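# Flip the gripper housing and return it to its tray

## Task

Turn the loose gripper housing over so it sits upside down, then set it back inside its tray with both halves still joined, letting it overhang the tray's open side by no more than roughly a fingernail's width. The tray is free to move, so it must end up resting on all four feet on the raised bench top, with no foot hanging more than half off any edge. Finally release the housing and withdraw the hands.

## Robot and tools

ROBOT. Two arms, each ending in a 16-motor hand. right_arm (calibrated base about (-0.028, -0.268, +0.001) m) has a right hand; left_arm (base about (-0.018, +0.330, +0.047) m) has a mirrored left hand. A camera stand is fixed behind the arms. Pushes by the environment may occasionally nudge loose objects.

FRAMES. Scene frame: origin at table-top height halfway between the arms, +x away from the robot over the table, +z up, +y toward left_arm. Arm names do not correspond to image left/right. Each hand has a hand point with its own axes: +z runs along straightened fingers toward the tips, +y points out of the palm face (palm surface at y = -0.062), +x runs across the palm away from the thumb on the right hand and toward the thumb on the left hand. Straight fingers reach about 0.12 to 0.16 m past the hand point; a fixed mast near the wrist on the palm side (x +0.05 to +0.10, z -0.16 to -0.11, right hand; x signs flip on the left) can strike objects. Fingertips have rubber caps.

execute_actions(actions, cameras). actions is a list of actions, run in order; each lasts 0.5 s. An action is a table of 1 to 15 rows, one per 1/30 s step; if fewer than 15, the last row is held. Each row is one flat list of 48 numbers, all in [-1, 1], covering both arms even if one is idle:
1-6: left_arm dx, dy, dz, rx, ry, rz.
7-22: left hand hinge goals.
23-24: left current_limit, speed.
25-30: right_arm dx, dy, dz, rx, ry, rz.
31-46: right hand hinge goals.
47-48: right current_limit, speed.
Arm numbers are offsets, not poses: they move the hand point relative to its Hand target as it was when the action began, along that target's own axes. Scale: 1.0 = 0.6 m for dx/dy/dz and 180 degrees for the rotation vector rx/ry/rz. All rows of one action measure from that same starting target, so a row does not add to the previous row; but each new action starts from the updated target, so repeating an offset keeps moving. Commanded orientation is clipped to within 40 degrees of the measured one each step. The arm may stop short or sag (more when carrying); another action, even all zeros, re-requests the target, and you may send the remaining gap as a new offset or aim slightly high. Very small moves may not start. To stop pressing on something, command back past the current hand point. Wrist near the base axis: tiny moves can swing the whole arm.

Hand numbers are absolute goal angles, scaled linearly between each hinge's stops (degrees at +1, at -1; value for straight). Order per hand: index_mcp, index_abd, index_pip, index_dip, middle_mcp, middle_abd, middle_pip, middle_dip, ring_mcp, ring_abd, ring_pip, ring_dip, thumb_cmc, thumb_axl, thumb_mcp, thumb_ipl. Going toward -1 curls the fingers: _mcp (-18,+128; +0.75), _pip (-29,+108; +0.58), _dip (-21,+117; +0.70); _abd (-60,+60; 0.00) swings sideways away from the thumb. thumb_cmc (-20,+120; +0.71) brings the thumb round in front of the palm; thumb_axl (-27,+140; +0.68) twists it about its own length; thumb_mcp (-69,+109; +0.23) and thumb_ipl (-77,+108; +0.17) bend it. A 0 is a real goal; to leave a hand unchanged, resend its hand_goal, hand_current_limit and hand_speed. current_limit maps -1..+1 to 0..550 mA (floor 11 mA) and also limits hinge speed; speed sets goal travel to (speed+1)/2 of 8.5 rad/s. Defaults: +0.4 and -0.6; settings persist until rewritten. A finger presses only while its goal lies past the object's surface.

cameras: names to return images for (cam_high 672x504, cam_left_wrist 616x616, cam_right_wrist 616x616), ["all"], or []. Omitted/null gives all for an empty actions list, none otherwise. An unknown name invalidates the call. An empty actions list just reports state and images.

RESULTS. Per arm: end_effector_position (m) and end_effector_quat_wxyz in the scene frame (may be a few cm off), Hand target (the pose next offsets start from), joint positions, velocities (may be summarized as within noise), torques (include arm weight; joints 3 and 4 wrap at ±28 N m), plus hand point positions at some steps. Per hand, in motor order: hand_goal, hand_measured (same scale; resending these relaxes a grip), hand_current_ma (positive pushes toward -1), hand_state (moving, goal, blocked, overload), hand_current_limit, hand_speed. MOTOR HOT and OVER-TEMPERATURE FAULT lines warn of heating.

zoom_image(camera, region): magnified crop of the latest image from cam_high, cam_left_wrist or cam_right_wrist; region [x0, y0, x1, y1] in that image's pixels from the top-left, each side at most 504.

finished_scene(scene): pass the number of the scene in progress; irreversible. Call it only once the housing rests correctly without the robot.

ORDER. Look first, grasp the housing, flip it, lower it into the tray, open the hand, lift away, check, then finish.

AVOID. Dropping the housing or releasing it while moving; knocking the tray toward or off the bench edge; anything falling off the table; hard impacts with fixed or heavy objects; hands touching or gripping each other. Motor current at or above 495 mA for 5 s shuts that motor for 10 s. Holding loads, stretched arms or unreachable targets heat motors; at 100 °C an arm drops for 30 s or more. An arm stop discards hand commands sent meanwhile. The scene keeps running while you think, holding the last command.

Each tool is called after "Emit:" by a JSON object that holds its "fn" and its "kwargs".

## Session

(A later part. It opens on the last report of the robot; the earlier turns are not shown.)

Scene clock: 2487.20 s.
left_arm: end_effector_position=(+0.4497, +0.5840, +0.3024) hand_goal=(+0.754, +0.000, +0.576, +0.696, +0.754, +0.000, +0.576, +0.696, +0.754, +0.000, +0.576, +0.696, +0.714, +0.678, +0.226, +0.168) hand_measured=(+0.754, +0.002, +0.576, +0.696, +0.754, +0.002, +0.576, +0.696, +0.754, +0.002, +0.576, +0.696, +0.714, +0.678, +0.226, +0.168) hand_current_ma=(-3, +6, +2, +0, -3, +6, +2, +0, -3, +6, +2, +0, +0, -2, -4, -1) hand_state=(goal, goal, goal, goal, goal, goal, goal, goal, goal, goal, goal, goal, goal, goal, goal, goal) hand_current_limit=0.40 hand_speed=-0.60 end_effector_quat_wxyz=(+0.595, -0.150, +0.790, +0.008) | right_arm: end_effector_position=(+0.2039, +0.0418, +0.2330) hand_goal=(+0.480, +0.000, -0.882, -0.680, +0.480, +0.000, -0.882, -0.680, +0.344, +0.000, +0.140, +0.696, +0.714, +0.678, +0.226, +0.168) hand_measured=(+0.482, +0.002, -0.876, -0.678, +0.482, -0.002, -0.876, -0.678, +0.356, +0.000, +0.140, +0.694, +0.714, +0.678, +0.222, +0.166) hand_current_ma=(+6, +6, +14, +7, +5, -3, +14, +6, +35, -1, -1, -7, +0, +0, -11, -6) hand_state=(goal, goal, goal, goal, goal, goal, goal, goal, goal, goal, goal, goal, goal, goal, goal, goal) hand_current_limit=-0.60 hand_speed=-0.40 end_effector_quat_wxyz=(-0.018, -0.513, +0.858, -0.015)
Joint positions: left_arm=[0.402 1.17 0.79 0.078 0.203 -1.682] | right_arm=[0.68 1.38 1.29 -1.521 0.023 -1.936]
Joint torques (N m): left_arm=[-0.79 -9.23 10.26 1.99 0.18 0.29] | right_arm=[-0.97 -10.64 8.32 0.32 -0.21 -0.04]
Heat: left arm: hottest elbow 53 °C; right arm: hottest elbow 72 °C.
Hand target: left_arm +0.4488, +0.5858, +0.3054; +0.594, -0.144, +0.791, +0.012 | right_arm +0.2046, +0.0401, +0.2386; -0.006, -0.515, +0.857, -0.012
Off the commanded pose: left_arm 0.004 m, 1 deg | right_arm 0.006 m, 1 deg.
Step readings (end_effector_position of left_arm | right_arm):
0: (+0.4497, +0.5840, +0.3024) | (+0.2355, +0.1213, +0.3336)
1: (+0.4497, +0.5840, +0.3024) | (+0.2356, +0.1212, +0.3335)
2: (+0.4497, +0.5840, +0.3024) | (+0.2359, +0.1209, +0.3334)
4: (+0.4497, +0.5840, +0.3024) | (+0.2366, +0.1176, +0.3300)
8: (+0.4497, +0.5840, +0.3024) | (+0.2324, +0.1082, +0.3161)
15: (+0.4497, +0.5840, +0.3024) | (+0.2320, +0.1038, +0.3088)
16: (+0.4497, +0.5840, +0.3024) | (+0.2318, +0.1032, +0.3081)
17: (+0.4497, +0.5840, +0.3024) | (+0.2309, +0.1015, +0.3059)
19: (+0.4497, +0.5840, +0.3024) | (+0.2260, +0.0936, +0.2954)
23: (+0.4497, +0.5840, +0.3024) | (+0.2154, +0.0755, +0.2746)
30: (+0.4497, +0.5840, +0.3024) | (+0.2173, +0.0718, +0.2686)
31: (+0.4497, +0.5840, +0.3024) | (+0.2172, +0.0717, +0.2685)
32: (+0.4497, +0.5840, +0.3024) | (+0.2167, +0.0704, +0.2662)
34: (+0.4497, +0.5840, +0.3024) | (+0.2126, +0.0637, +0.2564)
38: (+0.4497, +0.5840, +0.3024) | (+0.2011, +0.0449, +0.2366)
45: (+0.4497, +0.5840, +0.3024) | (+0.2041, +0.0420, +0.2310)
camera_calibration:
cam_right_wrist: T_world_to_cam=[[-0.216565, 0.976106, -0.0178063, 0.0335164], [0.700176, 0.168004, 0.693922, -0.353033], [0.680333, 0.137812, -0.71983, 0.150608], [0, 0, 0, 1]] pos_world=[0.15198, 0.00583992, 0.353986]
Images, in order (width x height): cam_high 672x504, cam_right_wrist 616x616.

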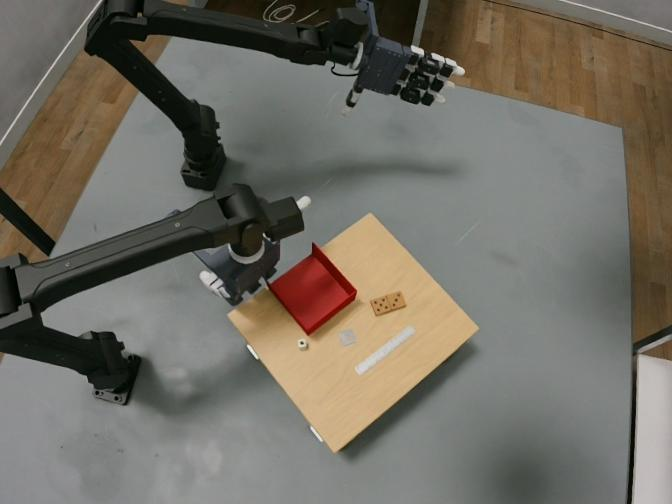

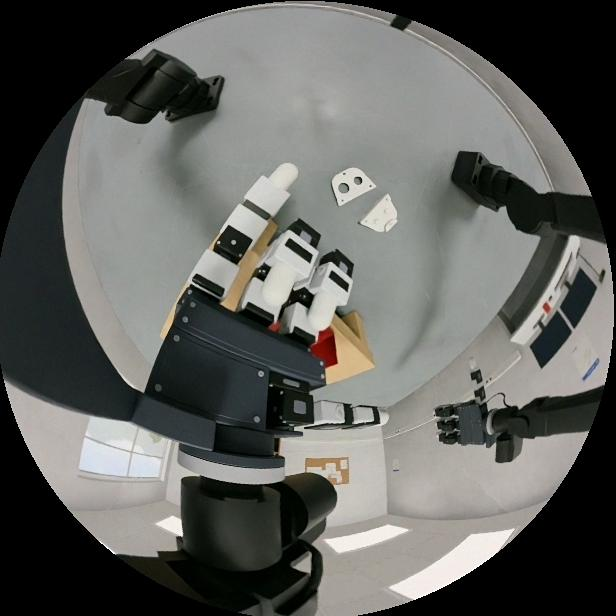

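Emit:
{"fn": "execute_actions", "kwargs": {"actions": [[[0,0,0,0,0,0,0.754,0,0.576,0.696,0.754,0,0.576,0.696,0.754,0,0.576,0.696,0.714,0.678,0.226,0.168,0.4,-0.6,-0.068,0.0237,0.0445,0,0,0,0.48,0,-0.883,-0.681,0.48,0,-0.883,-0.681,0.5485,0,0.358,0.696,0.714,0.678,0.226,0.168,-0.6,-0.4]],[[0,0,0,0,0,0,0.754,0,0.576,0.696,0.754,0,0.576,0.696,0.754,0,0.576,0.696,0.714,0.678,0.226,0.168,0.4,-0.6,-0.068,0.0237,0.0445,0,0,0,0.48,0,-0.883,-0.681,0.48,0,-0.883,-0.681,0.5485,0,0.358,0.696,0.714,0.678,0.226,0.168,-0.6,-0.4]],[[0,0,0,0,0,0,0.754,0,0.576,0.696,0.754,0,0.576,0.696,0.754,0,0.576,0.696,0.714,0.678,0.226,0.168,0.4,-0.6,-0.068,0.0237,0.0445,0,0,0,0.48,0,-0.883,-0.681,0.48,0,-0.883,-0.681,0.5485,0,0.358,0.696,0.714,0.678,0.226,0.168,-0.6,-0.4]]], "cameras": ["cam_right_wrist"]}}

Emit:
{"fn": "zoom_image", "kwargs": {"camera": "cam_right_wrist", "region": [200, 130, 400, 330]}}

Scene clock: 2521.27 s.
left_arm: end_effector_position=(+0.4497, +0.5840, +0.3024) hand_goal=(+0.754, +0.000, +0.576, +0.696, +0.754, +0.000, +0.576, +0.696, +0.754, +0.000, +0.576, +0.696, +0.714, +0.678, +0.226, +0.168) hand_measured=(+0.754, +0.002, +0.576, +0.696, +0.754, +0.002, +0.576, +0.696, +0.754, +0.002, +0.576, +0.696, +0.714, +0.678, +0.226, +0.168) hand_current_ma=(-3, +6, +2, +0, -3, +6, +2, +0, -3, +6, +2, +0, +0, -2, -4, -1) hand_state=(goal, goal, goal, goal, goal, goal, goal, goal, goal, goal, goal, goal, goal, goal, goal, goal) hand_current_limit=0.40 hand_speed=-0.60 end_effector_quat_wxyz=(+0.595, -0.150, +0.790, +0.008) | right_arm: end_effector_position=(+0.2115, +0.1500, +0.1414) hand_goal=(+0.480, +0.000, -0.882, -0.680, +0.480, +0.000, -0.882, -0.680, +0.548, +0.000, +0.358, +0.696, +0.714, +0.678, +0.226, +0.168) hand_measured=(+0.482, +0.002, -0.876, -0.678, +0.482, -0.002, -0.876, -0.678, +0.548, +0.000, +0.356, +0.694, +0.714, +0.678, +0.222, +0.166) hand_current_ma=(+6, +6, +14, +7, +5, -3, +14, +6, +1, -1, -4, -7, +0, +0, -11, -6) hand_state=(goal, goal, goal, goal, goal, goal, goal, goal, goal, goal, goal, goal, goal, goal, goal, goal) hand_current_limit=-0.60 hand_speed=-0.40 end_effector_quat_wxyz=(-0.028, -0.519, +0.854, -0.019)
Joint positions: left_arm=[0.402 1.17 0.79 0.078 0.203 -1.682] | right_arm=[0.843 1.655 1.355 -1.335 0.018 -1.787]
Joint torques (N m): left_arm=[-0.62 -9.17 10.13 1.94 0.18 0.26] | right_arm=[-0.62 -12.34 12 0.1 -0.18 0.15]
Heat: left arm: hottest elbow 53 °C; right arm: hottest elbow 65 °C.
Hand target: left_arm +0.4488, +0.5858, +0.3054; +0.594, -0.144, +0.791, +0.012 | right_arm +0.2248, +0.1660, +0.1554; -0.005, -0.515, +0.857, -0.012
Off the commanded pose: left_arm 0.004 m, 1 deg | right_arm 0.025 m, 3 deg.
Step readings (end_effector_position of left_arm | right_arm):
0: (+0.4497, +0.5840, +0.3024) | (+0.2039, +0.0418, +0.2330)
1: (+0.4497, +0.5840, +0.3024) | (+0.2040, +0.0419, +0.2330)
2: (+0.4497, +0.5840, +0.3024) | (+0.2047, +0.0430, +0.2329)
4: (+0.4497, +0.5840, +0.3024) | (+0.2064, +0.0495, +0.2310)
8: (+0.4497, +0.5840, +0.3024) | (+0.2045, +0.0653, +0.2201)
15: (+0.4497, +0.5840, +0.3024) | (+0.2045, +0.0743, +0.2063)
16: (+0.4497, +0.5840, +0.3024) | (+0.2047, +0.0745, +0.2062)
17: (+0.4497, +0.5840, +0.3024) | (+0.2046, +0.0762, +0.2056)
19: (+0.4497, +0.5840, +0.3024) | (+0.2058, +0.0831, +0.2012)
23: (+0.4497, +0.5840, +0.3024) | (+0.2041, +0.0989, +0.1807)
30: (+0.4497, +0.5840, +0.3024) | (+0.2022, +0.1064, +0.1634)
31: (+0.4497, +0.5840, +0.3024) | (+0.2028, +0.1071, +0.1640)
32: (+0.4497, +0.5840, +0.3024) | (+0.2035, +0.1091, +0.1643)
34: (+0.4497, +0.5840, +0.3024) | (+0.2081, +0.1179, +0.1641)
38: (+0.4497, +0.5840, +0.3024) | (+0.2131, +0.1406, +0.1554)
45: (+0.4497, +0.5840, +0.3024) | (+0.2103, +0.1486, +0.1399)
camera_calibration:
cam_right_wrist: T_world_to_cam=[[-0.229909, 0.972706, -0.031392, -0.0667485], [0.706818, 0.189063, 0.681662, -0.315804], [0.668991, 0.134532, -0.730994, 0.069068], [0, 0, 0, 1]] pos_world=[0.161664, 0.115342, 0.263665]
Images, in order (width x height): cam_right_wrist 616x616.

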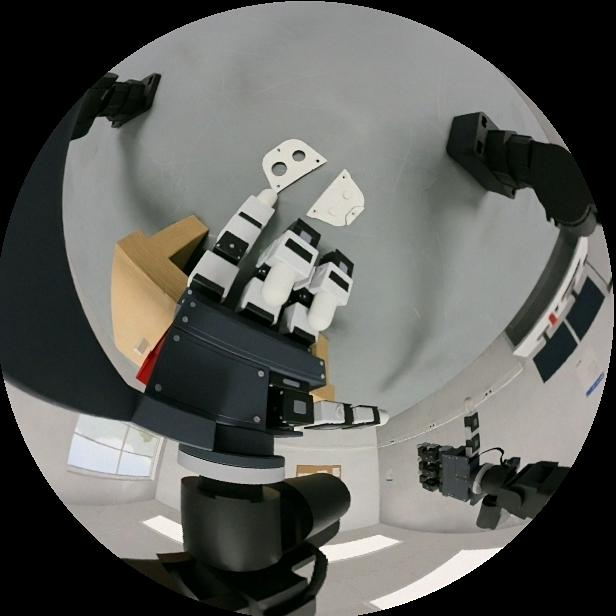

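Scaled by 2.520 from the camera's 616x616 image, which has a finer 880x880 frame.

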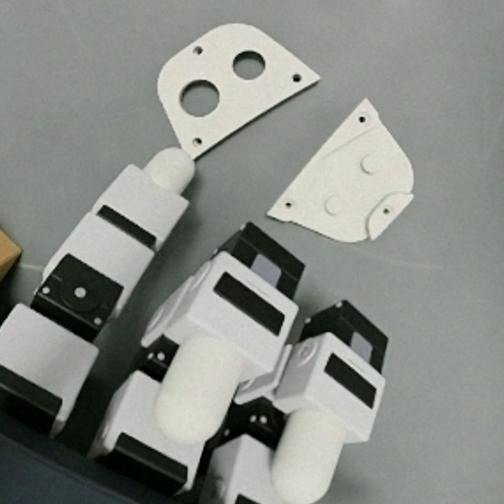

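Emit:
{"fn": "execute_actions", "kwargs": {"actions": [[[0,0,0,0,0,0,0.754,0,0.576,0.696,0.754,0,0.576,0.696,0.754,0,0.576,0.696,0.714,0.678,0.226,0.168,0.4,-0.6,-0.0178,0.002,-0.01,0,0,0,0.48,0,-0.883,-0.681,0.48,0,-0.883,-0.681,0.5485,0,0.358,0.696,0.714,0.678,0.226,0.168,-0.6,-0.4]],[[0,0,0,0,0,0,0.754,0,0.576,0.696,0.754,0,0.576,0.696,0.754,0,0.576,0.696,0.714,0.678,0.226,0.168,0.4,-0.6,0,0,0,0,0,0,0.48,0,-0.883,-0.681,0.48,0,-0.883,-0.681,0.5485,0,0.358,0.696,0.714,0.678,0.226,0.168,-0.6,-0.4]]], "cameras": []}}

Scene clock: 2528.40 s.
left_arm: end_effector_position=(+0.4497, +0.5840, +0.3024) hand_goal=(+0.754, +0.000, +0.576, +0.696, +0.754, +0.000, +0.576, +0.696, +0.754, +0.000, +0.576, +0.696, +0.714, +0.678, +0.226, +0.168) hand_measured=(+0.754, +0.002, +0.576, +0.696, +0.754, +0.002, +0.576, +0.696, +0.754, +0.002, +0.576, +0.696, +0.714, +0.678, +0.226, +0.168) hand_current_ma=(-3, +6, +2, +0, -3, +6, +2, +0, -3, +6, +2, +0, +0, -2, -4, -1) hand_state=(goal, goal, goal, goal, goal, goal, goal, goal, goal, goal, goal, goal, goal, goal, goal, goal) hand_current_limit=0.40 hand_speed=-0.60 end_effector_quat_wxyz=(+0.595, -0.150, +0.790, +0.008) | right_arm: end_effector_position=(+0.2211, +0.1618, +0.1511) hand_goal=(+0.480, +0.000, -0.882, -0.680, +0.480, +0.000, -0.882, -0.680, +0.548, +0.000, +0.358, +0.696, +0.714, +0.678, +0.226, +0.168) hand_measured=(+0.482, +0.002, -0.876, -0.678, +0.482, -0.002, -0.876, -0.678, +0.548, +0.000, +0.356, +0.694, +0.714, +0.678, +0.222, +0.166) hand_current_ma=(+6, +6, +14, +7, +5, -3, +14, +6, +1, -1, -4, -7, +0, +0, -11, -6) hand_state=(goal, goal, goal, goal, goal, goal, goal, goal, goal, goal, goal, goal, goal, goal, goal, goal) hand_current_limit=-0.60 hand_speed=-0.40 end_effector_quat_wxyz=(-0.017, -0.516, +0.857, -0.015)
Joint positions: left_arm=[0.402 1.17 0.79 0.078 0.203 -1.682] | right_arm=[0.843 1.67 1.401 -1.343 0.018 -1.779]
Joint torques (N m): left_arm=[-1.2 -9.29 10.32 2.06 0.12 0.29] | right_arm=[-0.15 -12.16 12.12 -0.4 -0.15 0.15]
Heat: left arm: hottest elbow 53 °C; right arm: hottest elbow 65 °C.
Hand target: left_arm +0.4488, +0.5858, +0.3054; +0.594, -0.144, +0.791, +0.012 | right_arm +0.2286, +0.1762, +0.1610; -0.006, -0.515, +0.857, -0.012
Off the commanded pose: left_arm 0.004 m, 1 deg | right_arm 0.019 m, 1 deg.
Step readings (end_effector_position of left_arm | right_arm):
0: (+0.4497, +0.5840, +0.3024) | (+0.2115, +0.1500, +0.1414)
1: (+0.4497, +0.5840, +0.3024) | (+0.2116, +0.1501, +0.1415)
2: (+0.4497, +0.5840, +0.3024) | (+0.2120, +0.1506, +0.1419)
4: (+0.4497, +0.5840, +0.3024) | (+0.2139, +0.1529, +0.1440)
8: (+0.4497, +0.5840, +0.3024) | (+0.2196, +0.1597, +0.1508)
15: (+0.4497, +0.5840, +0.3024) | (+0.2212, +0.1619, +0.1534)
16: (+0.4497, +0.5840, +0.3024) | (+0.2211, +0.1617, +0.1529)
17: (+0.4497, +0.5840, +0.3024) | (+0.2211, +0.1618, +0.1524)
19: (+0.4497, +0.5840, +0.3024) | (+0.2212, +0.1618, +0.1516)
23: (+0.4497, +0.5840, +0.3024) | (+0.2211, +0.1618, +0.1511)
30: (+0.4497, +0.5840, +0.3024) | (+0.2211, +0.1618, +0.1511)
No camera images: "cameras" was empty.

Emit:
{"fn": "execute_actions", "kwargs": {"actions": [[[0,0,0,0,0,0,0.754,0,0.576,0.696,0.754,0,0.576,0.696,0.754,0,0.576,0.696,0.714,0.678,0.226,0.168,0.4,-0.6,-0.0149,0.0004,0.033,0,0,0,0.48,0,-0.883,-0.681,0.48,0,-0.883,-0.681,0.5485,0,0.358,0.696,0.714,0.678,0.226,0.168,-0.6,-0.4]],[[0,0,0,0,0,0,0.754,0,0.576,0.696,0.754,0,0.576,0.696,0.754,0,0.576,0.696,0.714,0.678,0.226,0.168,0.4,-0.6,0,0,0.025,0,0,0,0.48,0,-0.883,-0.681,0.48,0,-0.883,-0.681,0.5485,0,0.358,0.696,0.714,0.678,0.226,0.168,-0.6,-0.4]]], "cameras": ["cam_right_wrist"]}}

Emit:
{"fn": "zoom_image", "kwargs": {"camera": "cam_right_wrist", "region": [200, 130, 400, 330]}}

Scene clock: 2535.23 s.
left_arm: end_effector_position=(+0.4497, +0.5840, +0.3024) hand_goal=(+0.754, +0.000, +0.576, +0.696, +0.754, +0.000, +0.576, +0.696, +0.754, +0.000, +0.576, +0.696, +0.714, +0.678, +0.226, +0.168) hand_measured=(+0.754, +0.002, +0.576, +0.696, +0.754, +0.002, +0.576, +0.696, +0.754, +0.002, +0.576, +0.696, +0.714, +0.678, +0.226, +0.168) hand_current_ma=(-3, +6, +2, +0, -3, +6, +2, +0, -3, +6, +2, +0, +0, -2, -4, -1) hand_state=(goal, goal, goal, goal, goal, goal, goal, goal, goal, goal, goal, goal, goal, goal, goal, goal) hand_current_limit=0.40 hand_speed=-0.60 end_effector_quat_wxyz=(+0.595, -0.150, +0.790, +0.008) | right_arm: end_effector_position=(+0.2296, +0.1750, +0.1293) hand_goal=(+0.480, +0.000, -0.882, -0.680, +0.480, +0.000, -0.882, -0.680, +0.548, +0.000, +0.358, +0.696, +0.714, +0.678, +0.226, +0.168) hand_measured=(+0.482, +0.002, -0.876, -0.678, +0.482, -0.002, -0.876, -0.678, +0.548, +0.000, +0.356, +0.694, +0.714, +0.678, +0.222, +0.166) hand_current_ma=(+6, +6, +14, +7, +5, -3, +14, +6, +1, -1, -4, -7, +0, +0, -11, -6) hand_state=(goal, goal, goal, goal, goal, goal, goal, goal, goal, goal, goal, goal, goal, goal, goal, goal) hand_current_limit=-0.60 hand_speed=-0.40 end_effector_quat_wxyz=(-0.009, -0.516, +0.856, -0.013)
Joint positions: left_arm=[0.402 1.17 0.79 0.078 0.203 -1.682] | right_arm=[0.847 1.715 1.401 -1.282 0.018 -1.776]
Joint torques (N m): left_arm=[-0.73 -9.64 10.22 1.95 0.14 0.24] | right_arm=[-0.26 -12.57 9.32 0.38 -0.14 0.16]
Heat: left arm: hottest elbow 54 °C; right arm: hottest elbow 65 °C.
Hand target: left_arm +0.4488, +0.5858, +0.3054; +0.594, -0.144, +0.791, +0.012 | right_arm +0.2327, +0.1833, +0.1260; -0.005, -0.515, +0.857, -0.012
Off the commanded pose: left_arm 0.004 m, 1 deg | right_arm 0.010 m, 0 deg.
Step readings (end_effector_position of left_arm | right_arm):
0: (+0.4497, +0.5840, +0.3024) | (+0.2211, +0.1618, +0.1511)
1: (+0.4497, +0.5840, +0.3024) | (+0.2211, +0.1618, +0.1511)
2: (+0.4497, +0.5840, +0.3024) | (+0.2211, +0.1618, +0.1506)
4: (+0.4497, +0.5840, +0.3024) | (+0.2216, +0.1629, +0.1484)
8: (+0.4497, +0.5840, +0.3024) | (+0.2234, +0.1665, +0.1390)
15: (+0.4497, +0.5840, +0.3024) | (+0.2238, +0.1679, +0.1319)
16: (+0.4497, +0.5840, +0.3024) | (+0.2238, +0.1679, +0.1319)
17: (+0.4497, +0.5840, +0.3024) | (+0.2244, +0.1686, +0.1318)
19: (+0.4497, +0.5840, +0.3024) | (+0.2261, +0.1706, +0.1316)
23: (+0.4497, +0.5840, +0.3024) | (+0.2288, +0.1739, +0.1308)
30: (+0.4497, +0.5840, +0.3024) | (+0.2296, +0.1749, +0.1295)
camera_calibration:
cam_right_wrist: T_world_to_cam=[[-0.223081, 0.974768, -0.00792381, -0.092241], [0.690235, 0.163694, 0.704826, -0.319885], [0.688339, 0.151764, -0.709336, 0.0344981], [0, 0, 0, 1]] pos_world=[0.176472, 0.137041, 0.249203]
Images, in order (width x height): cam_right_wrist 616x616.

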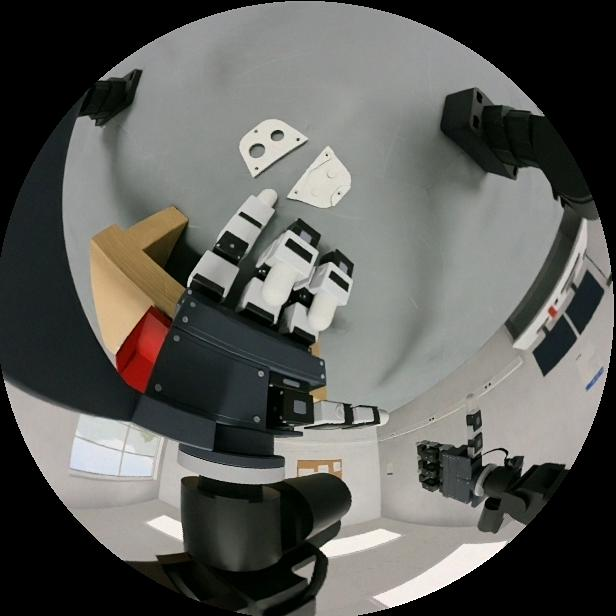

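Scaled by 2.520 from the camera's 616x616 image, which has a finer 880x880 frame.

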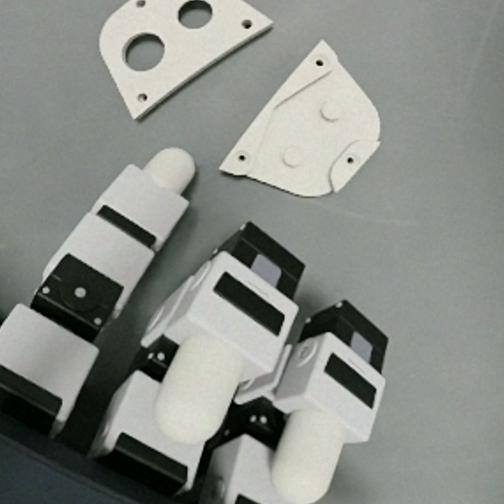

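Emit:
{"fn": "execute_actions", "kwargs": {"actions": [[[0,0,0,0,0,0,0.754,0,0.576,0.696,0.754,0,0.576,0.696,0.754,0,0.576,0.696,0.714,0.678,0.226,0.168,0.4,-0.6,0.004,0.006,0.017,0,0,0,0.48,0,-0.883,-0.681,0.48,0,-0.883,-0.681,0.5485,0,0.358,0.696,0.714,0.678,0.226,0.168,-0.6,-0.4]],[[0,0,0,0,0,0,0.754,0,0.576,0.696,0.754,0,0.576,0.696,0.754,0,0.576,0.696,0.714,0.678,0.226,0.168,0.4,-0.6,0,0,0.01,0,0,0,0.48,0,-0.883,-0.681,0.48,0,-0.883,-0.681,0.5485,0,0.358,0.696,0.714,0.678,0.226,0.168,-0.6,-0.4]]], "cameras": []}}

Scene clock: 2542.43 s.
left_arm: end_effector_position=(+0.4497, +0.5840, +0.3024) hand_goal=(+0.754, +0.000, +0.576, +0.696, +0.754, +0.000, +0.576, +0.696, +0.754, +0.000, +0.576, +0.696, +0.714, +0.678, +0.226, +0.168) hand_measured=(+0.754, +0.002, +0.576, +0.696, +0.754, +0.002, +0.576, +0.696, +0.754, +0.002, +0.576, +0.696, +0.714, +0.678, +0.226, +0.168) hand_current_ma=(-3, +6, +2, +0, -3, +6, +2, +0, -3, +6, +2, +0, +0, -2, -4, -1) hand_state=(goal, goal, goal, goal, goal, goal, goal, goal, goal, goal, goal, goal, goal, goal, goal, goal) hand_current_limit=0.40 hand_speed=-0.60 end_effector_quat_wxyz=(+0.595, -0.150, +0.790, +0.008) | right_arm: end_effector_position=(+0.2295, +0.1789, +0.1187) hand_goal=(+0.480, +0.000, -0.882, -0.680, +0.480, +0.000, -0.882, -0.680, +0.548, +0.000, +0.358, +0.696, +0.714, +0.678, +0.226, +0.168) hand_measured=(+0.482, +0.002, -0.876, -0.678, +0.482, -0.002, -0.876, -0.678, +0.548, +0.000, +0.356, +0.694, +0.714, +0.678, +0.222, +0.166) hand_current_ma=(+6, +6, +14, +7, +5, -3, +14, +6, +1, -1, -4, -7, +0, +0, -11, -6) hand_state=(goal, goal, goal, goal, goal, goal, goal, goal, goal, goal, goal, goal, goal, goal, goal, goal) hand_current_limit=-0.60 hand_speed=-0.40 end_effector_quat_wxyz=(-0.002, -0.516, +0.856, -0.010)
Joint positions: left_arm=[0.402 1.17 0.79 0.078 0.203 -1.682] | right_arm=[0.852 1.722 1.38 -1.239 0.018 -1.771]
Joint torques (N m): left_arm=[-0.85 -8.82 10.35 2.03 0.11 0.24] | right_arm=[-0.5 -12.69 8.01 0.4 -0.16 0.17]
Heat: left arm: hottest elbow 54 °C; right arm: hottest elbow 64 °C.
Hand target: left_arm +0.4488, +0.5858, +0.3054; +0.594, -0.144, +0.791, +0.012 | right_arm +0.2285, +0.1825, +0.1098; -0.005, -0.515, +0.857, -0.012
Off the commanded pose: left_arm 0.004 m, 1 deg | right_arm 0.010 m, 0 deg.
Step readings (end_effector_position of left_arm | right_arm):
0: (+0.4497, +0.5840, +0.3024) | (+0.2296, +0.1750, +0.1293)
1: (+0.4497, +0.5840, +0.3024) | (+0.2296, +0.1750, +0.1293)
2: (+0.4497, +0.5840, +0.3024) | (+0.2300, +0.1754, +0.1293)
4: (+0.4497, +0.5840, +0.3024) | (+0.2311, +0.1773, +0.1293)
8: (+0.4497, +0.5840, +0.3024) | (+0.2310, +0.1793, +0.1275)
15: (+0.4497, +0.5840, +0.3024) | (+0.2293, +0.1787, +0.1250)
16: (+0.4497, +0.5840, +0.3024) | (+0.2294, +0.1789, +0.1250)
17: (+0.4497, +0.5840, +0.3024) | (+0.2295, +0.1790, +0.1247)
19: (+0.4497, +0.5840, +0.3024) | (+0.2299, +0.1795, +0.1241)
23: (+0.4497, +0.5840, +0.3024) | (+0.2295, +0.1790, +0.1210)
30: (+0.4497, +0.5840, +0.3024) | (+0.2294, +0.1789, +0.1187)
No camera images: "cameras" was empty.

Emit:
{"fn": "execute_actions", "kwargs": {"actions": [[[0,0,0,0,0,0,0.754,0,0.576,0.696,0.754,0,0.576,0.696,0.754,0,0.576,0.696,0.714,0.678,0.226,0.168,0.4,-0.6,0,0,0.012,0,0,0,0.48,0,-0.883,-0.681,0.48,0,-0.883,-0.681,0.5485,0,0.358,0.696,0.714,0.678,0.226,0.168,-0.6,-0.4]],[[0,0,0,0,0,0,0.754,0,0.576,0.696,0.754,0,0.576,0.696,0.754,0,0.576,0.696,0.714,0.678,0.226,0.168,0.4,-0.6,0,0,0.008,0,0,0,0.48,0,-0.883,-0.681,0.48,0,-0.883,-0.681,0.5485,0,0.358,0.696,0.714,0.678,0.226,0.168,-0.6,-0.4]]], "cameras": ["cam_right_wrist"]}}

Emit:
{"fn": "zoom_image", "kwargs": {"camera": "cam_right_wrist", "region": [200, 130, 400, 330]}}

Scene clock: 2548.60 s.
left_arm: end_effector_position=(+0.4497, +0.5840, +0.3024) hand_goal=(+0.754, +0.000, +0.576, +0.696, +0.754, +0.000, +0.576, +0.696, +0.754, +0.000, +0.576, +0.696, +0.714, +0.678, +0.226, +0.168) hand_measured=(+0.754, +0.002, +0.576, +0.696, +0.754, +0.002, +0.576, +0.696, +0.754, +0.002, +0.576, +0.696, +0.714, +0.678, +0.226, +0.168) hand_current_ma=(-3, +6, +2, +0, -3, +6, +2, +0, -3, +6, +2, +0, +0, -2, -4, -1) hand_state=(goal, goal, goal, goal, goal, goal, goal, goal, goal, goal, goal, goal, goal, goal, goal, goal) hand_current_limit=0.40 hand_speed=-0.60 end_effector_quat_wxyz=(+0.595, -0.150, +0.790, +0.008) | right_arm: end_effector_position=(+0.2309, +0.1796, +0.1159) hand_goal=(+0.480, +0.000, -0.882, -0.680, +0.480, +0.000, -0.882, -0.680, +0.548, +0.000, +0.358, +0.696, +0.714, +0.678, +0.226, +0.168) hand_measured=(+0.482, +0.002, -0.876, -0.678, +0.482, -0.002, -0.876, -0.678, +0.540, -0.014, +0.348, +0.692, +0.714, +0.678, +0.222, +0.166) hand_current_ma=(+6, +6, +14, +7, +5, -3, +14, +6, -21, -36, -29, -8, +0, +0, -11, -6) hand_state=(goal, goal, goal, goal, goal, goal, goal, goal, goal, goal, goal, goal, goal, goal, goal, goal) hand_current_limit=-0.60 hand_speed=-0.40 end_effector_quat_wxyz=(+0.003, -0.516, +0.856, -0.011)
Joint positions: left_arm=[0.402 1.17 0.79 0.078 0.203 -1.682] | right_arm=[0.852 1.722 1.374 -1.223 0.022 -1.771]
Joint torques (N m): left_arm=[-1.32 -9.17 10.25 1.96 0.17 0.25] | right_arm=[-0.15 -11.99 7.08 1.01 -0.29 0.17]
Heat: left arm: hottest elbow 54 °C; right arm: hottest elbow 63 °C.
Hand target: left_arm +0.4488, +0.5858, +0.3054; +0.594, -0.144, +0.791, +0.012 | right_arm +0.2284, +0.1821, +0.0978; -0.006, -0.515, +0.857, -0.012
Off the commanded pose: left_arm 0.004 m, 1 deg | right_arm 0.018 m, 1 deg.
Step readings (end_effector_position of left_arm | right_arm):
0: (+0.4497, +0.5840, +0.3024) | (+0.2295, +0.1789, +0.1187)
1: (+0.4497, +0.5840, +0.3024) | (+0.2295, +0.1789, +0.1187)
2: (+0.4497, +0.5840, +0.3024) | (+0.2296, +0.1791, +0.1184)
4: (+0.4497, +0.5840, +0.3024) | (+0.2298, +0.1793, +0.1174)
8: (+0.4497, +0.5840, +0.3024) | (+0.2301, +0.1793, +0.1169)
15: (+0.4497, +0.5840, +0.3024) | (+0.2302, +0.1794, +0.1169)
16: (+0.4497, +0.5840, +0.3024) | (+0.2302, +0.1794, +0.1169)
17: (+0.4497, +0.5840, +0.3024) | (+0.2303, +0.1795, +0.1168)
19: (+0.4497, +0.5840, +0.3024) | (+0.2305, +0.1794, +0.1163)
23: (+0.4497, +0.5840, +0.3024) | (+0.2308, +0.1796, +0.1160)
30: (+0.4497, +0.5840, +0.3024) | (+0.2309, +0.1796, +0.1159)
camera_calibration:
cam_right_wrist: T_world_to_cam=[[-0.223516, 0.974693, 0.00370624, -0.0978516], [0.676725, 0.152448, 0.72028, -0.308685], [0.701487, 0.163502, -0.693674, 0.0164676], [0, 0, 0, 1]] pos_world=[0.175471, 0.139741, 0.234125]
Images, in order (width x height): cam_right_wrist 616x616.

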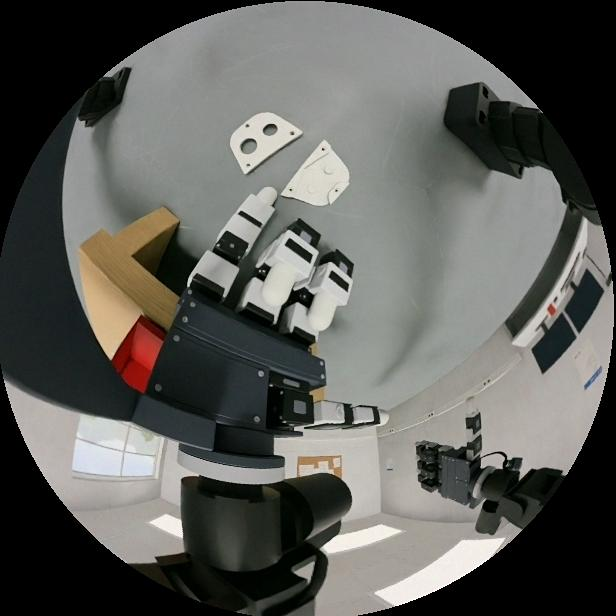

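Scaled by 2.520 from the camera's 616x616 image, which has a finer 880x880 frame.

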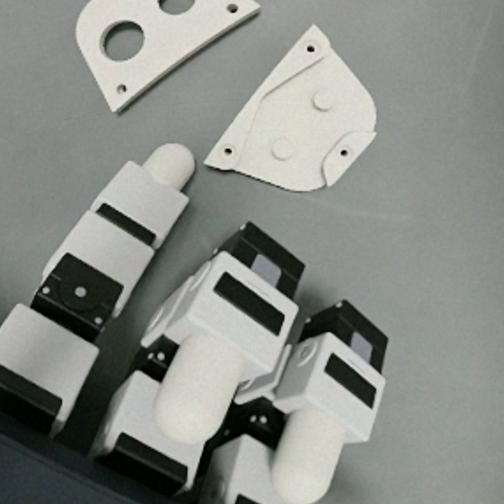

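Emit:
{"fn": "execute_actions", "kwargs": {"actions": [[[0,0,0,0,0,0,0.754,0,0.576,0.696,0.754,0,0.576,0.696,0.754,0,0.576,0.696,0.714,0.678,0.226,0.168,0.4,-0.6,0.0405,-0.001,-0.0167,0,0,0,0.48,0,-0.883,-0.681,0.48,0,-0.883,-0.681,0.5485,0,0.358,0.696,0.714,0.678,0.226,0.168,-0.4,-0.4]],[[0,0,0,0,0,0,0.754,0,0.576,0.696,0.754,0,0.576,0.696,0.754,0,0.576,0.696,0.714,0.678,0.226,0.168,0.4,-0.6,0.046,-0.0075,0,0,0,0,0.48,0,-0.883,-0.681,0.48,0,-0.883,-0.681,0.5485,0,0.358,0.696,0.714,0.678,0.226,0.168,-0.4,-0.4]],[[0,0,0,0,0,0,0.754,0,0.576,0.696,0.754,0,0.576,0.696,0.754,0,0.576,0.696,0.714,0.678,0.226,0.168,0.4,-0.6,0.045,0.012,0,0,0,0,0.48,0,-0.883,-0.681,0.48,0,-0.883,-0.681,0.5485,0,0.358,0.696,0.714,0.678,0.226,0.168,-0.4,-0.4]]], "cameras": ["cam_right_wrist"]}}

Emit:
{"fn": "zoom_image", "kwargs": {"camera": "cam_right_wrist", "region": [200, 130, 400, 330]}}

Scene clock: 2563.37 s.
left_arm: end_effector_position=(+0.4497, +0.5840, +0.3024) hand_goal=(+0.754, +0.000, +0.576, +0.696, +0.754, +0.000, +0.576, +0.696, +0.754, +0.000, +0.576, +0.696, +0.714, +0.678, +0.226, +0.168) hand_measured=(+0.754, +0.002, +0.576, +0.696, +0.754, +0.002, +0.576, +0.696, +0.754, +0.002, +0.576, +0.696, +0.714, +0.678, +0.226, +0.168) hand_current_ma=(-3, +6, +2, +0, -3, +6, +2, +0, -3, +6, +2, +0, +0, -2, -4, -1) hand_state=(goal, goal, goal, goal, goal, goal, goal, goal, goal, goal, goal, goal, goal, goal, goal, goal) hand_current_limit=0.40 hand_speed=-0.60 end_effector_quat_wxyz=(+0.595, -0.150, +0.790, +0.008) | right_arm: end_effector_position=(+0.1946, +0.1225, +0.1138) hand_goal=(+0.480, +0.000, -0.882, -0.680, +0.480, +0.000, -0.882, -0.680, +0.548, +0.000, +0.358, +0.696, +0.714, +0.678, +0.226, +0.168) hand_measured=(+0.482, +0.002, -0.876, -0.678, +0.482, -0.002, -0.876, -0.678, +0.524, +0.084, +0.340, +0.686, +0.714, +0.678, +0.222, +0.166) hand_current_ma=(+6, +6, +14, +7, +5, -3, +14, +6, -85, +165, -61, -27, +0, +0, -11, -6) hand_state=(goal, goal, goal, goal, goal, goal, goal, goal, blocked, blocked, goal, goal, goal, goal, goal, goal) hand_current_limit=-0.40 hand_speed=-0.40 end_effector_quat_wxyz=(+0.003, -0.509, +0.861, -0.008)
Joint positions: left_arm=[0.402 1.17 0.79 0.078 0.203 -1.682] | right_arm=[0.832 1.557 1.158 -1.172 0.016 -1.775]
Joint torques (N m): left_arm=[-0.91 -8.76 10.28 1.87 0.13 0.29] | right_arm=[-1.32 -11.99 6.57 -0.14 -0.08 -0.12]
Heat: left arm: hottest elbow 54 °C; right arm: hottest elbow 61 °C.
Hand target: left_arm +0.4488, +0.5858, +0.3054; +0.594, -0.144, +0.791, +0.012 | right_arm +0.1895, +0.1137, +0.1096; -0.005, -0.515, +0.857, -0.012
Off the commanded pose: left_arm 0.004 m, 1 deg | right_arm 0.011 m, 1 deg.
Step readings (end_effector_position of left_arm | right_arm):
0: (+0.4497, +0.5840, +0.3024) | (+0.2309, +0.1796, +0.1159)
1: (+0.4497, +0.5840, +0.3024) | (+0.2307, +0.1793, +0.1156)
2: (+0.4497, +0.5840, +0.3024) | (+0.2303, +0.1785, +0.1148)
4: (+0.4497, +0.5840, +0.3024) | (+0.2297, +0.1760, +0.1153)
8: (+0.4497, +0.5840, +0.3024) | (+0.2250, +0.1695, +0.1162)
15: (+0.4497, +0.5840, +0.3024) | (+0.2241, +0.1683, +0.1163)
16: (+0.4497, +0.5840, +0.3024) | (+0.2239, +0.1680, +0.1161)
17: (+0.4497, +0.5840, +0.3024) | (+0.2235, +0.1670, +0.1158)
19: (+0.4497, +0.5840, +0.3024) | (+0.2217, +0.1625, +0.1167)
23: (+0.4497, +0.5840, +0.3024) | (+0.2137, +0.1472, +0.1150)
30: (+0.4497, +0.5840, +0.3024) | (+0.2128, +0.1440, +0.1145)
31: (+0.4497, +0.5840, +0.3024) | (+0.2126, +0.1438, +0.1142)
32: (+0.4497, +0.5840, +0.3024) | (+0.2117, +0.1428, +0.1137)
34: (+0.4497, +0.5840, +0.3024) | (+0.2088, +0.1391, +0.1146)
38: (+0.4497, +0.5840, +0.3024) | (+0.1970, +0.1253, +0.1141)
45: (+0.4497, +0.5840, +0.3024) | (+0.1946, +0.1225, +0.1138)
camera_calibration:
cam_right_wrist: T_world_to_cam=[[-0.207062, 0.97829, 0.00861135, -0.0544536], [0.681961, 0.138019, 0.718248, -0.272901], [0.701466, 0.154594, -0.695734, 0.0510962], [0, 0, 0, 1]] pos_world=[0.138991, 0.0830379, 0.232029]
Images, in order (width x height): cam_right_wrist 616x616.

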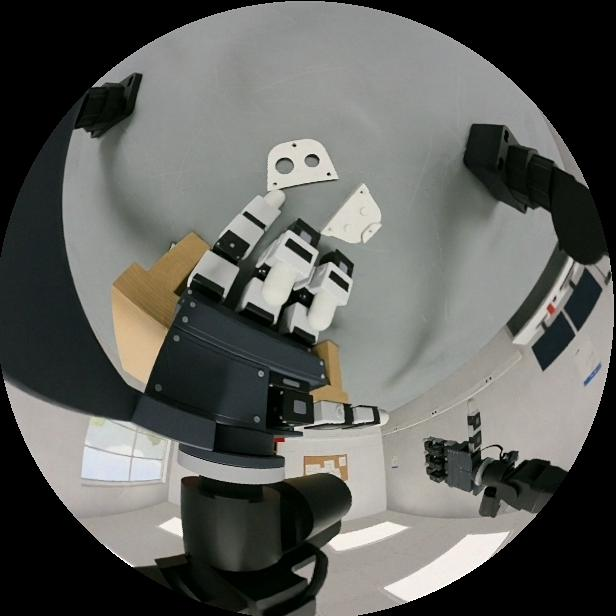

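Scaled by 2.520 from the camera's 616x616 image, which has a finer 880x880 frame.

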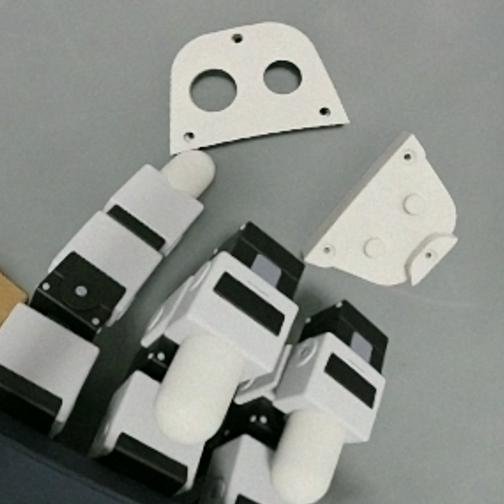

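Emit:
{"fn": "execute_actions", "kwargs": {"actions": [[[0,0,0,0,0,0,0.754,0,0.576,0.696,0.754,0,0.576,0.696,0.754,0,0.576,0.696,0.714,0.678,0.226,0.168,0.4,-0.6,0.017,0.0175,-0.007,0,0,0,0.48,0,-0.883,-0.681,0.48,0,-0.883,-0.681,0.5485,0,0.358,0.696,0.714,0.678,0.226,0.168,-0.3,-0.4]],[[0,0,0,0,0,0,0.754,0,0.576,0.696,0.754,0,0.576,0.696,0.754,0,0.576,0.696,0.714,0.678,0.226,0.168,0.4,-0.6,0.036,0.032,0,0,0,0,0.48,0,-0.883,-0.681,0.48,0,-0.883,-0.681,0.5485,0,0.358,0.696,0.714,0.678,0.226,0.168,-0.3,-0.4]]], "cameras": ["cam_right_wrist"]}}

Emit:
{"fn": "zoom_image", "kwargs": {"camera": "cam_right_wrist", "region": [200, 130, 400, 330]}}

Scene clock: 2580.67 s.
left_arm: end_effector_position=(+0.4497, +0.5840, +0.3024) hand_goal=(+0.754, +0.000, +0.576, +0.696, +0.754, +0.000, +0.576, +0.696, +0.754, +0.000, +0.576, +0.696, +0.714, +0.678, +0.226, +0.168) hand_measured=(+0.754, +0.002, +0.576, +0.696, +0.754, +0.002, +0.576, +0.696, +0.754, +0.002, +0.576, +0.696, +0.714, +0.678, +0.226, +0.168) hand_current_ma=(-3, +6, +2, +0, -3, +6, +2, +0, -3, +6, +2, +0, +0, -2, -4, -1) hand_state=(goal, goal, goal, goal, goal, goal, goal, goal, goal, goal, goal, goal, goal, goal, goal, goal) hand_current_limit=0.40 hand_speed=-0.60 end_effector_quat_wxyz=(+0.595, -0.150, +0.790, +0.008) | right_arm: end_effector_position=(+0.1555, +0.1040, +0.1159) hand_goal=(+0.480, +0.000, -0.882, -0.680, +0.480, +0.000, -0.882, -0.680, +0.548, +0.000, +0.358, +0.696, +0.714, +0.678, +0.226, +0.168) hand_measured=(+0.482, +0.002, -0.876, -0.678, +0.482, -0.002, -0.876, -0.678, +0.546, +0.030, +0.354, +0.692, +0.714, +0.678, +0.222, +0.166) hand_current_ma=(+6, +6, +14, +7, +5, -3, +14, +6, -4, +87, -11, -9, +0, +0, -11, -6) hand_state=(goal, goal, goal, goal, goal, goal, goal, goal, goal, blocked, goal, goal, goal, goal, goal, goal) hand_current_limit=-0.30 hand_speed=-0.40 end_effector_quat_wxyz=(+0.003, -0.516, +0.857, -0.010)
Joint positions: left_arm=[0.402 1.17 0.79 0.078 0.203 -1.682] | right_arm=[0.878 1.461 1.057 -1.168 0.02 -1.745]
Joint torques (N m): left_arm=[-0.85 -8.7 10.13 1.87 0.14 0.31] | right_arm=[-0.38 -10.58 7.02 -0.32 -0.23 0.16]
Heat: left arm: hottest elbow 54 °C; right arm: hottest elbow 58 °C.
Hand target: left_arm +0.4488, +0.5858, +0.3054; +0.594, -0.144, +0.791, +0.012 | right_arm +0.1485, +0.0998, +0.1140; -0.005, -0.515, +0.857, -0.012
Off the commanded pose: left_arm 0.004 m, 1 deg | right_arm 0.009 m, 1 deg.
Step readings (end_effector_position of left_arm | right_arm):
0: (+0.4497, +0.5840, +0.3024) | (+0.1946, +0.1225, +0.1138)
1: (+0.4497, +0.5840, +0.3024) | (+0.1945, +0.1224, +0.1137)
2: (+0.4497, +0.5840, +0.3024) | (+0.1941, +0.1219, +0.1138)
4: (+0.4497, +0.5840, +0.3024) | (+0.1921, +0.1196, +0.1138)
8: (+0.4497, +0.5840, +0.3024) | (+0.1858, +0.1147, +0.1141)
15: (+0.4497, +0.5840, +0.3024) | (+0.1835, +0.1147, +0.1144)
16: (+0.4497, +0.5840, +0.3024) | (+0.1833, +0.1145, +0.1143)
17: (+0.4497, +0.5840, +0.3024) | (+0.1823, +0.1138, +0.1141)
19: (+0.4497, +0.5840, +0.3024) | (+0.1779, +0.1115, +0.1150)
23: (+0.4497, +0.5840, +0.3024) | (+0.1605, +0.1043, +0.1158)
30: (+0.4497, +0.5840, +0.3024) | (+0.1554, +0.1038, +0.1159)
camera_calibration:
cam_right_wrist: T_world_to_cam=[[-0.222314, 0.974962, 0.00511329, -0.0414404], [0.678385, 0.150917, 0.71904, -0.246121], [0.700265, 0.163322, -0.69495, 0.0820822], [0, 0, 0, 1]] pos_world=[0.100273, 0.0641408, 0.234226]
Images, in order (width x height): cam_right_wrist 616x616.

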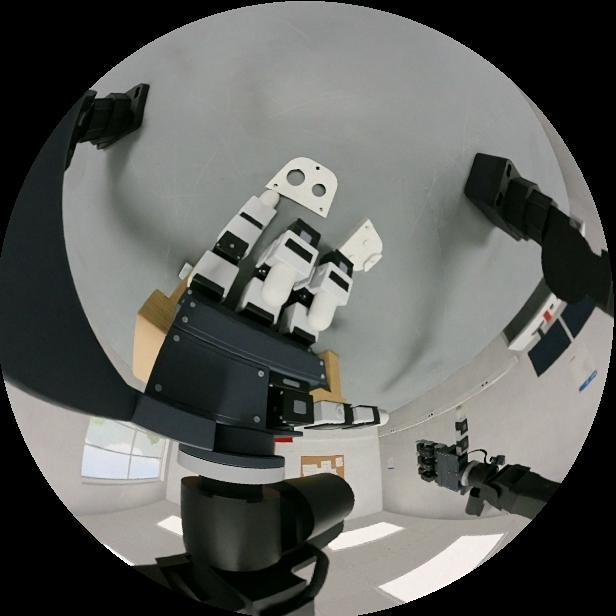

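Scaled by 2.520 from the camera's 616x616 image, which has a finer 880x880 frame.

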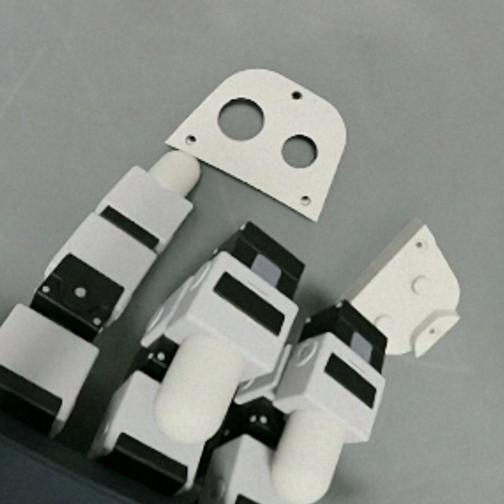

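Emit:
{"fn": "execute_actions", "kwargs": {"actions": [[[0,0,0,0,0,0,0.754,0,0.576,0.696,0.754,0,0.576,0.696,0.754,0,0.576,0.696,0.714,0.678,0.226,0.168,0.4,-0.6,0,0,-0.08,0,0,0,0.48,0,-0.883,-0.681,0.48,0,-0.883,-0.681,0.5485,0,0.358,0.696,0.714,0.678,0.226,0.168,-0.3,-0.4]],[[0,0,0,0,0,0,0.754,0,0.576,0.696,0.754,0,0.576,0.696,0.754,0,0.576,0.696,0.714,0.678,0.226,0.168,0.4,-0.6,-0.0847,-0.021,0,0,0,0,0.48,0,-0.883,-0.681,0.48,0,-0.883,-0.681,0.5485,0,0.358,0.696,0.714,0.678,0.226,0.168,-0.3,-0.4]],[[0,0,0,0,0,0,0.754,0,0.576,0.696,0.754,0,0.576,0.696,0.754,0,0.576,0.696,0.714,0.678,0.226,0.168,0.4,-0.6,-0.1,-0.021,0,0,0,0,0.48,0,-0.883,-0.681,0.48,0,-0.883,-0.681,0.5485,0,0.358,0.696,0.714,0.678,0.226,0.168,-0.3,-0.4]],[[0,0,0,0,0,0,0.754,0,0.576,0.696,0.754,0,0.576,0.696,0.754,0,0.576,0.696,0.714,0.678,0.226,0.168,0.4,-0.6,0,0,0.05,0,0,0,0.48,0,-0.883,-0.681,0.48,0,-0.883,-0.681,0.5485,0,0.358,0.696,0.714,0.678,0.226,0.168,-0.3,-0.4]]], "cameras": ["cam_right_wrist"]}}

Emit:
{"fn": "zoom_image", "kwargs": {"camera": "cam_right_wrist", "region": [200, 110, 400, 310]}}

Scene clock: 2625.77 s.
left_arm: end_effector_position=(+0.4497, +0.5840, +0.3024) hand_goal=(+0.754, +0.000, +0.576, +0.696, +0.754, +0.000, +0.576, +0.696, +0.754, +0.000, +0.576, +0.696, +0.714, +0.678, +0.226, +0.168) hand_measured=(+0.754, +0.002, +0.576, +0.696, +0.754, +0.002, +0.576, +0.696, +0.754, +0.002, +0.576, +0.696, +0.714, +0.678, +0.226, +0.168) hand_current_ma=(-3, +6, +2, +0, -3, +6, +2, +0, -3, +6, +2, +0, +0, -2, -4, -1) hand_state=(goal, goal, goal, goal, goal, goal, goal, goal, goal, goal, goal, goal, goal, goal, goal, goal) hand_current_limit=0.40 hand_speed=-0.60 end_effector_quat_wxyz=(+0.595, -0.150, +0.790, +0.008) | right_arm: end_effector_position=(+0.2178, +0.1843, +0.1352) hand_goal=(+0.480, +0.000, -0.882, -0.680, +0.480, +0.000, -0.882, -0.680, +0.548, +0.000, +0.358, +0.696, +0.714, +0.678, +0.226, +0.168) hand_measured=(+0.482, +0.002, -0.876, -0.678, +0.482, -0.002, -0.876, -0.678, +0.548, +0.002, +0.356, +0.694, +0.714, +0.678, +0.222, +0.166) hand_current_ma=(+6, +6, +14, +7, +5, -3, +14, +6, +1, +4, -4, -7, +0, +0, -11, -6) hand_state=(goal, goal, goal, goal, goal, goal, goal, goal, goal, goal, goal, goal, goal, goal, goal, goal) hand_current_limit=-0.30 hand_speed=-0.40 end_effector_quat_wxyz=(-0.005, -0.515, +0.857, -0.012)
Joint positions: left_arm=[0.402 1.17 0.79 0.078 0.203 -1.682] | right_arm=[0.878 1.705 1.404 -1.288 0.019 -1.743]
Joint torques (N m): left_arm=[-0.85 -9.47 10.21 2.03 0.15 0.23] | right_arm=[-0.85 -12.75 8.66 0.43 -0.18 0.03]
Heat: left arm: hottest elbow 54 °C; right arm: hottest elbow 54 °C.
Hand target: left_arm +0.4488, +0.5858, +0.3054; +0.594, -0.144, +0.791, +0.012 | right_arm +0.2227, +0.1861, +0.1299; -0.005, -0.515, +0.857, -0.012
Off the commanded pose: left_arm 0.004 m, 1 deg | right_arm 0.007 m, 0 deg.
Step readings (end_effector_position of left_arm | right_arm):
0: (+0.4497, +0.5840, +0.3024) | (+0.1555, +0.1040, +0.1159)
1: (+0.4497, +0.5840, +0.3024) | (+0.1552, +0.1036, +0.1159)
2: (+0.4497, +0.5840, +0.3024) | (+0.1539, +0.1019, +0.1161)
4: (+0.4497, +0.5840, +0.3024) | (+0.1479, +0.0946, +0.1178)
8: (+0.4497, +0.5840, +0.3024) | (+0.1389, +0.0840, +0.1257)
15: (+0.4497, +0.5840, +0.3024) | (+0.1410, +0.0870, +0.1401)
16: (+0.4497, +0.5840, +0.3024) | (+0.1415, +0.0877, +0.1410)
17: (+0.4497, +0.5840, +0.3024) | (+0.1427, +0.0892, +0.1424)
19: (+0.4497, +0.5840, +0.3024) | (+0.1485, +0.0967, +0.1466)
23: (+0.4497, +0.5840, +0.3024) | (+0.1666, +0.1201, +0.1531)
30: (+0.4497, +0.5840, +0.3024) | (+0.1721, +0.1272, +0.1486)
31: (+0.4497, +0.5840, +0.3024) | (+0.1722, +0.1273, +0.1484)
32: (+0.4497, +0.5840, +0.3024) | (+0.1733, +0.1287, +0.1489)
34: (+0.4497, +0.5840, +0.3024) | (+0.1821, +0.1395, +0.1513)
38: (+0.4497, +0.5840, +0.3024) | (+0.2051, +0.1679, +0.1524)
45: (+0.4497, +0.5840, +0.3024) | (+0.2101, +0.1744, +0.1451)
46: (+0.4497, +0.5840, +0.3024) | (+0.2099, +0.1741, +0.1453)
47: (+0.4497, +0.5840, +0.3024) | (+0.2100, +0.1742, +0.1451)
49: (+0.4497, +0.5840, +0.3024) | (+0.2120, +0.1768, +0.1445)
53: (+0.4497, +0.5840, +0.3024) | (+0.2162, +0.1822, +0.1403)
60: (+0.4497, +0.5840, +0.3024) | (+0.2177, +0.1841, +0.1352)
camera_calibration:
cam_right_wrist: T_world_to_cam=[[-0.220823, 0.975302, -0.00492245, -0.104896], [0.686412, 0.158995, 0.709619, -0.316365], [0.692875, 0.153321, -0.704568, 0.0434691], [0, 0, 0, 1]] pos_world=[0.163875, 0.145941, 0.254609]
Images, in order (width x height): cam_right_wrist 616x616.

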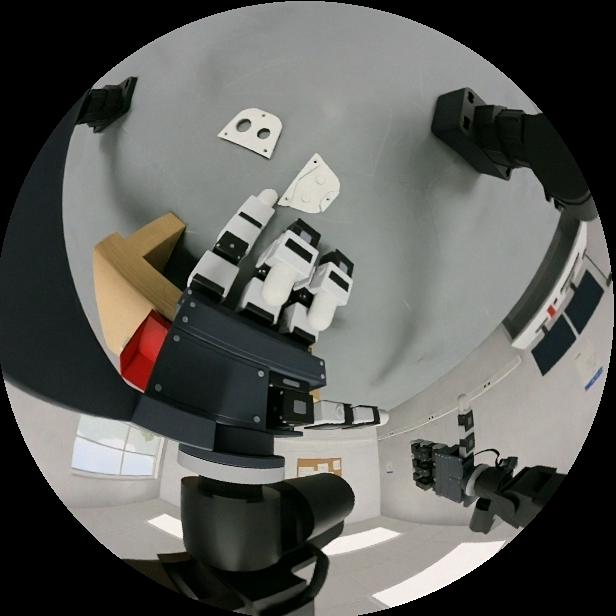

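Scaled by 2.520 from the camera's 616x616 image, which has a finer 880x880 frame.

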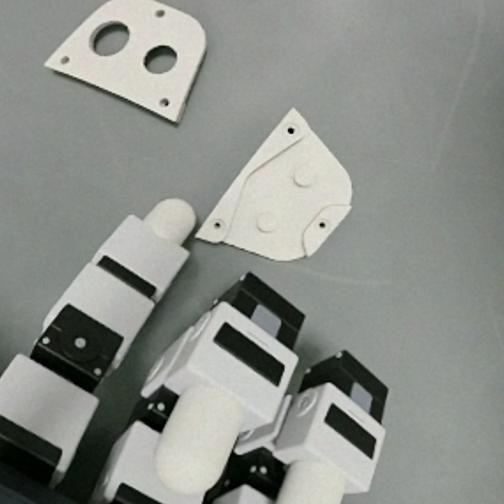

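Emit:
{"fn": "execute_actions", "kwargs": {"actions": [[[0,0,0,0,0,0,0.754,0,0.576,0.696,0.754,0,0.576,0.696,0.754,0,0.576,0.696,0.714,0.678,0.226,0.168,0.4,-0.6,0,0,0.03,0,0,0,0.48,0,-0.883,-0.681,0.48,0,-0.883,-0.681,0.5485,0,0.358,0.696,0.714,0.678,0.226,0.168,-0.3,-0.4]],[[0,0,0,0,0,0,0.754,0,0.576,0.696,0.754,0,0.576,0.696,0.754,0,0.576,0.696,0.714,0.678,0.226,0.168,0.4,-0.6,0,0,0,0,0,0,0.48,0,-0.883,-0.681,0.48,0,-0.883,-0.681,0.5485,0,0.358,0.696,0.714,0.678,0.226,0.168,-0.3,-0.4]],[[0,0,0,0,0,0,0.754,0,0.576,0.696,0.754,0,0.576,0.696,0.754,0,0.576,0.696,0.714,0.678,0.226,0.168,0.4,-0.6,-0.032,-0.008,0,0,0,0,0.48,0,-0.883,-0.681,0.48,0,-0.883,-0.681,0.5485,0,0.358,0.696,0.714,0.678,0.226,0.168,-0.3,-0.4]],[[0,0,0,0,0,0,0.754,0,0.576,0.696,0.754,0,0.576,0.696,0.754,0,0.576,0.696,0.714,0.678,0.226,0.168,0.4,-0.6,-0.035,-0.005,0,0,0,0,0.48,0,-0.883,-0.681,0.48,0,-0.883,-0.681,0.5485,0,0.358,0.696,0.714,0.678,0.226,0.168,-0.3,-0.4]]], "cameras": ["cam_right_wrist"]}}

Emit:
{"fn": "zoom_image", "kwargs": {"camera": "cam_right_wrist", "region": [200, 110, 400, 310]}}

Scene clock: 2639.30 s.
left_arm: end_effector_position=(+0.4497, +0.5840, +0.3024) hand_goal=(+0.754, +0.000, +0.576, +0.696, +0.754, +0.000, +0.576, +0.696, +0.754, +0.000, +0.576, +0.696, +0.714, +0.678, +0.226, +0.168) hand_measured=(+0.754, +0.002, +0.576, +0.696, +0.754, +0.002, +0.576, +0.696, +0.754, +0.002, +0.576, +0.696, +0.714, +0.678, +0.226, +0.168) hand_current_ma=(-3, +6, +2, +0, -3, +6, +2, +0, -3, +6, +2, +0, +0, -2, -4, -1) hand_state=(goal, goal, goal, goal, goal, goal, goal, goal, goal, goal, goal, goal, goal, goal, goal, goal) hand_current_limit=0.40 hand_speed=-0.60 end_effector_quat_wxyz=(+0.595, -0.150, +0.790, +0.008) | right_arm: end_effector_position=(+0.2328, +0.1967, +0.1081) hand_goal=(+0.480, +0.000, -0.882, -0.680, +0.480, +0.000, -0.882, -0.680, +0.548, +0.000, +0.358, +0.696, +0.714, +0.678, +0.226, +0.168) hand_measured=(+0.482, +0.002, -0.876, -0.678, +0.482, -0.002, -0.876, -0.678, +0.518, -0.088, +0.336, +0.684, +0.714, +0.678, +0.222, +0.166) hand_current_ma=(+6, +6, +14, +7, +5, -3, +14, +6, -115, -192, -73, -35, -1, +0, -11, -6) hand_state=(goal, goal, goal, goal, goal, goal, goal, goal, blocked, blocked, blocked, goal, goal, goal, goal, goal) hand_current_limit=-0.30 hand_speed=-0.40 end_effector_quat_wxyz=(-0.025, -0.519, +0.854, -0.019)
Joint positions: left_arm=[0.402 1.17 0.79 0.078 0.203 -1.682] | right_arm=[0.87 1.802 1.462 -1.29 0.019 -1.761]
Joint torques (N m): left_arm=[-0.56 -9.05 10.18 2.1 0.13 0.29] | right_arm=[-0.67 -12.69 12.26 0.64 -0.21 0.17]
Heat: left arm: hottest elbow 54 °C; right arm: hottest elbow 54 °C.
Hand target: left_arm +0.4488, +0.5858, +0.3054; +0.594, -0.144, +0.791, +0.012 | right_arm +0.2486, +0.2175, +0.1111; -0.005, -0.515, +0.857, -0.012
Off the commanded pose: left_arm 0.004 m, 1 deg | right_arm 0.026 m, 2 deg.
Step readings (end_effector_position of left_arm | right_arm):
0: (+0.4497, +0.5840, +0.3024) | (+0.2178, +0.1843, +0.1352)
1: (+0.4497, +0.5840, +0.3024) | (+0.2179, +0.1843, +0.1352)
2: (+0.4497, +0.5840, +0.3024) | (+0.2182, +0.1848, +0.1348)
4: (+0.4497, +0.5840, +0.3024) | (+0.2193, +0.1862, +0.1329)
8: (+0.4497, +0.5840, +0.3024) | (+0.2192, +0.1860, +0.1259)
15: (+0.4497, +0.5840, +0.3024) | (+0.2187, +0.1854, +0.1189)
16: (+0.4497, +0.5840, +0.3024) | (+0.2188, +0.1855, +0.1189)
17: (+0.4497, +0.5840, +0.3024) | (+0.2188, +0.1856, +0.1189)
19: (+0.4497, +0.5840, +0.3024) | (+0.2189, +0.1856, +0.1189)
23: (+0.4497, +0.5840, +0.3024) | (+0.2189, +0.1856, +0.1189)
30: (+0.4497, +0.5840, +0.3024) | (+0.2189, +0.1856, +0.1189)
31: (+0.4497, +0.5840, +0.3024) | (+0.2189, +0.1856, +0.1189)
32: (+0.4497, +0.5840, +0.3024) | (+0.2189, +0.1856, +0.1183)
34: (+0.4497, +0.5840, +0.3024) | (+0.2194, +0.1856, +0.1156)
38: (+0.4497, +0.5840, +0.3024) | (+0.2233, +0.1870, +0.1134)
45: (+0.4497, +0.5840, +0.3024) | (+0.2251, +0.1871, +0.1123)
46: (+0.4497, +0.5840, +0.3024) | (+0.2252, +0.1872, +0.1124)
47: (+0.4497, +0.5840, +0.3024) | (+0.2256, +0.1878, +0.1125)
49: (+0.4497, +0.5840, +0.3024) | (+0.2279, +0.1908, +0.1115)
53: (+0.4497, +0.5840, +0.3024) | (+0.2317, +0.1954, +0.1088)
60: (+0.4497, +0.5840, +0.3024) | (+0.2327, +0.1967, +0.1083)
camera_calibration:
cam_right_wrist: T_world_to_cam=[[-0.230248, 0.972652, -0.030547, -0.108422], [0.70268, 0.187892, 0.686249, -0.316366], [0.673221, 0.136542, -0.726725, 0.0223942], [0, 0, 0, 1]] pos_world=[0.182264, 0.161842, 0.230068]
Images, in order (width x height): cam_right_wrist 616x616.

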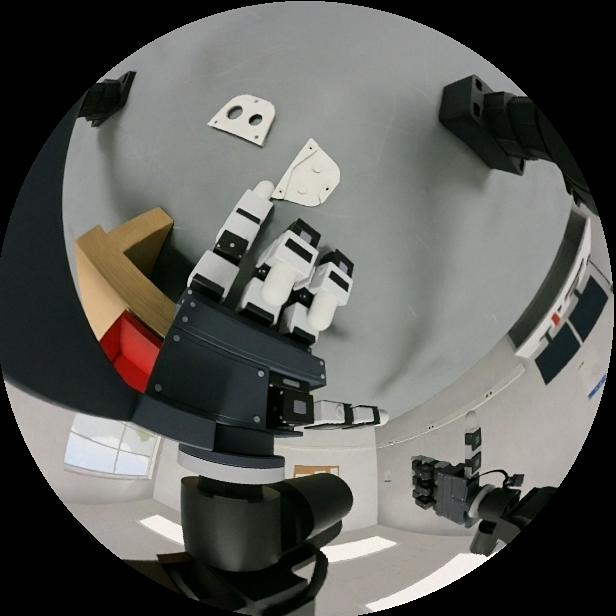

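Scaled by 2.520 from the camera's 616x616 image, which has a finer 880x880 frame.

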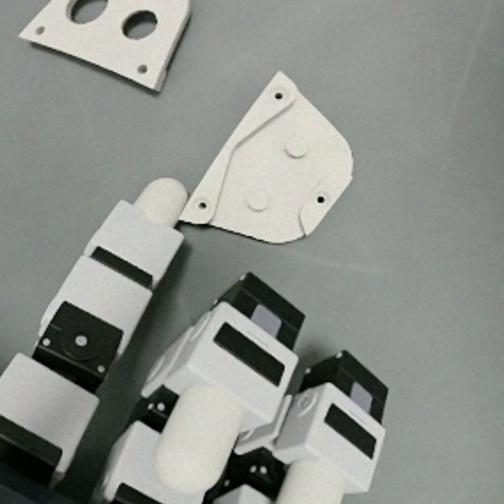

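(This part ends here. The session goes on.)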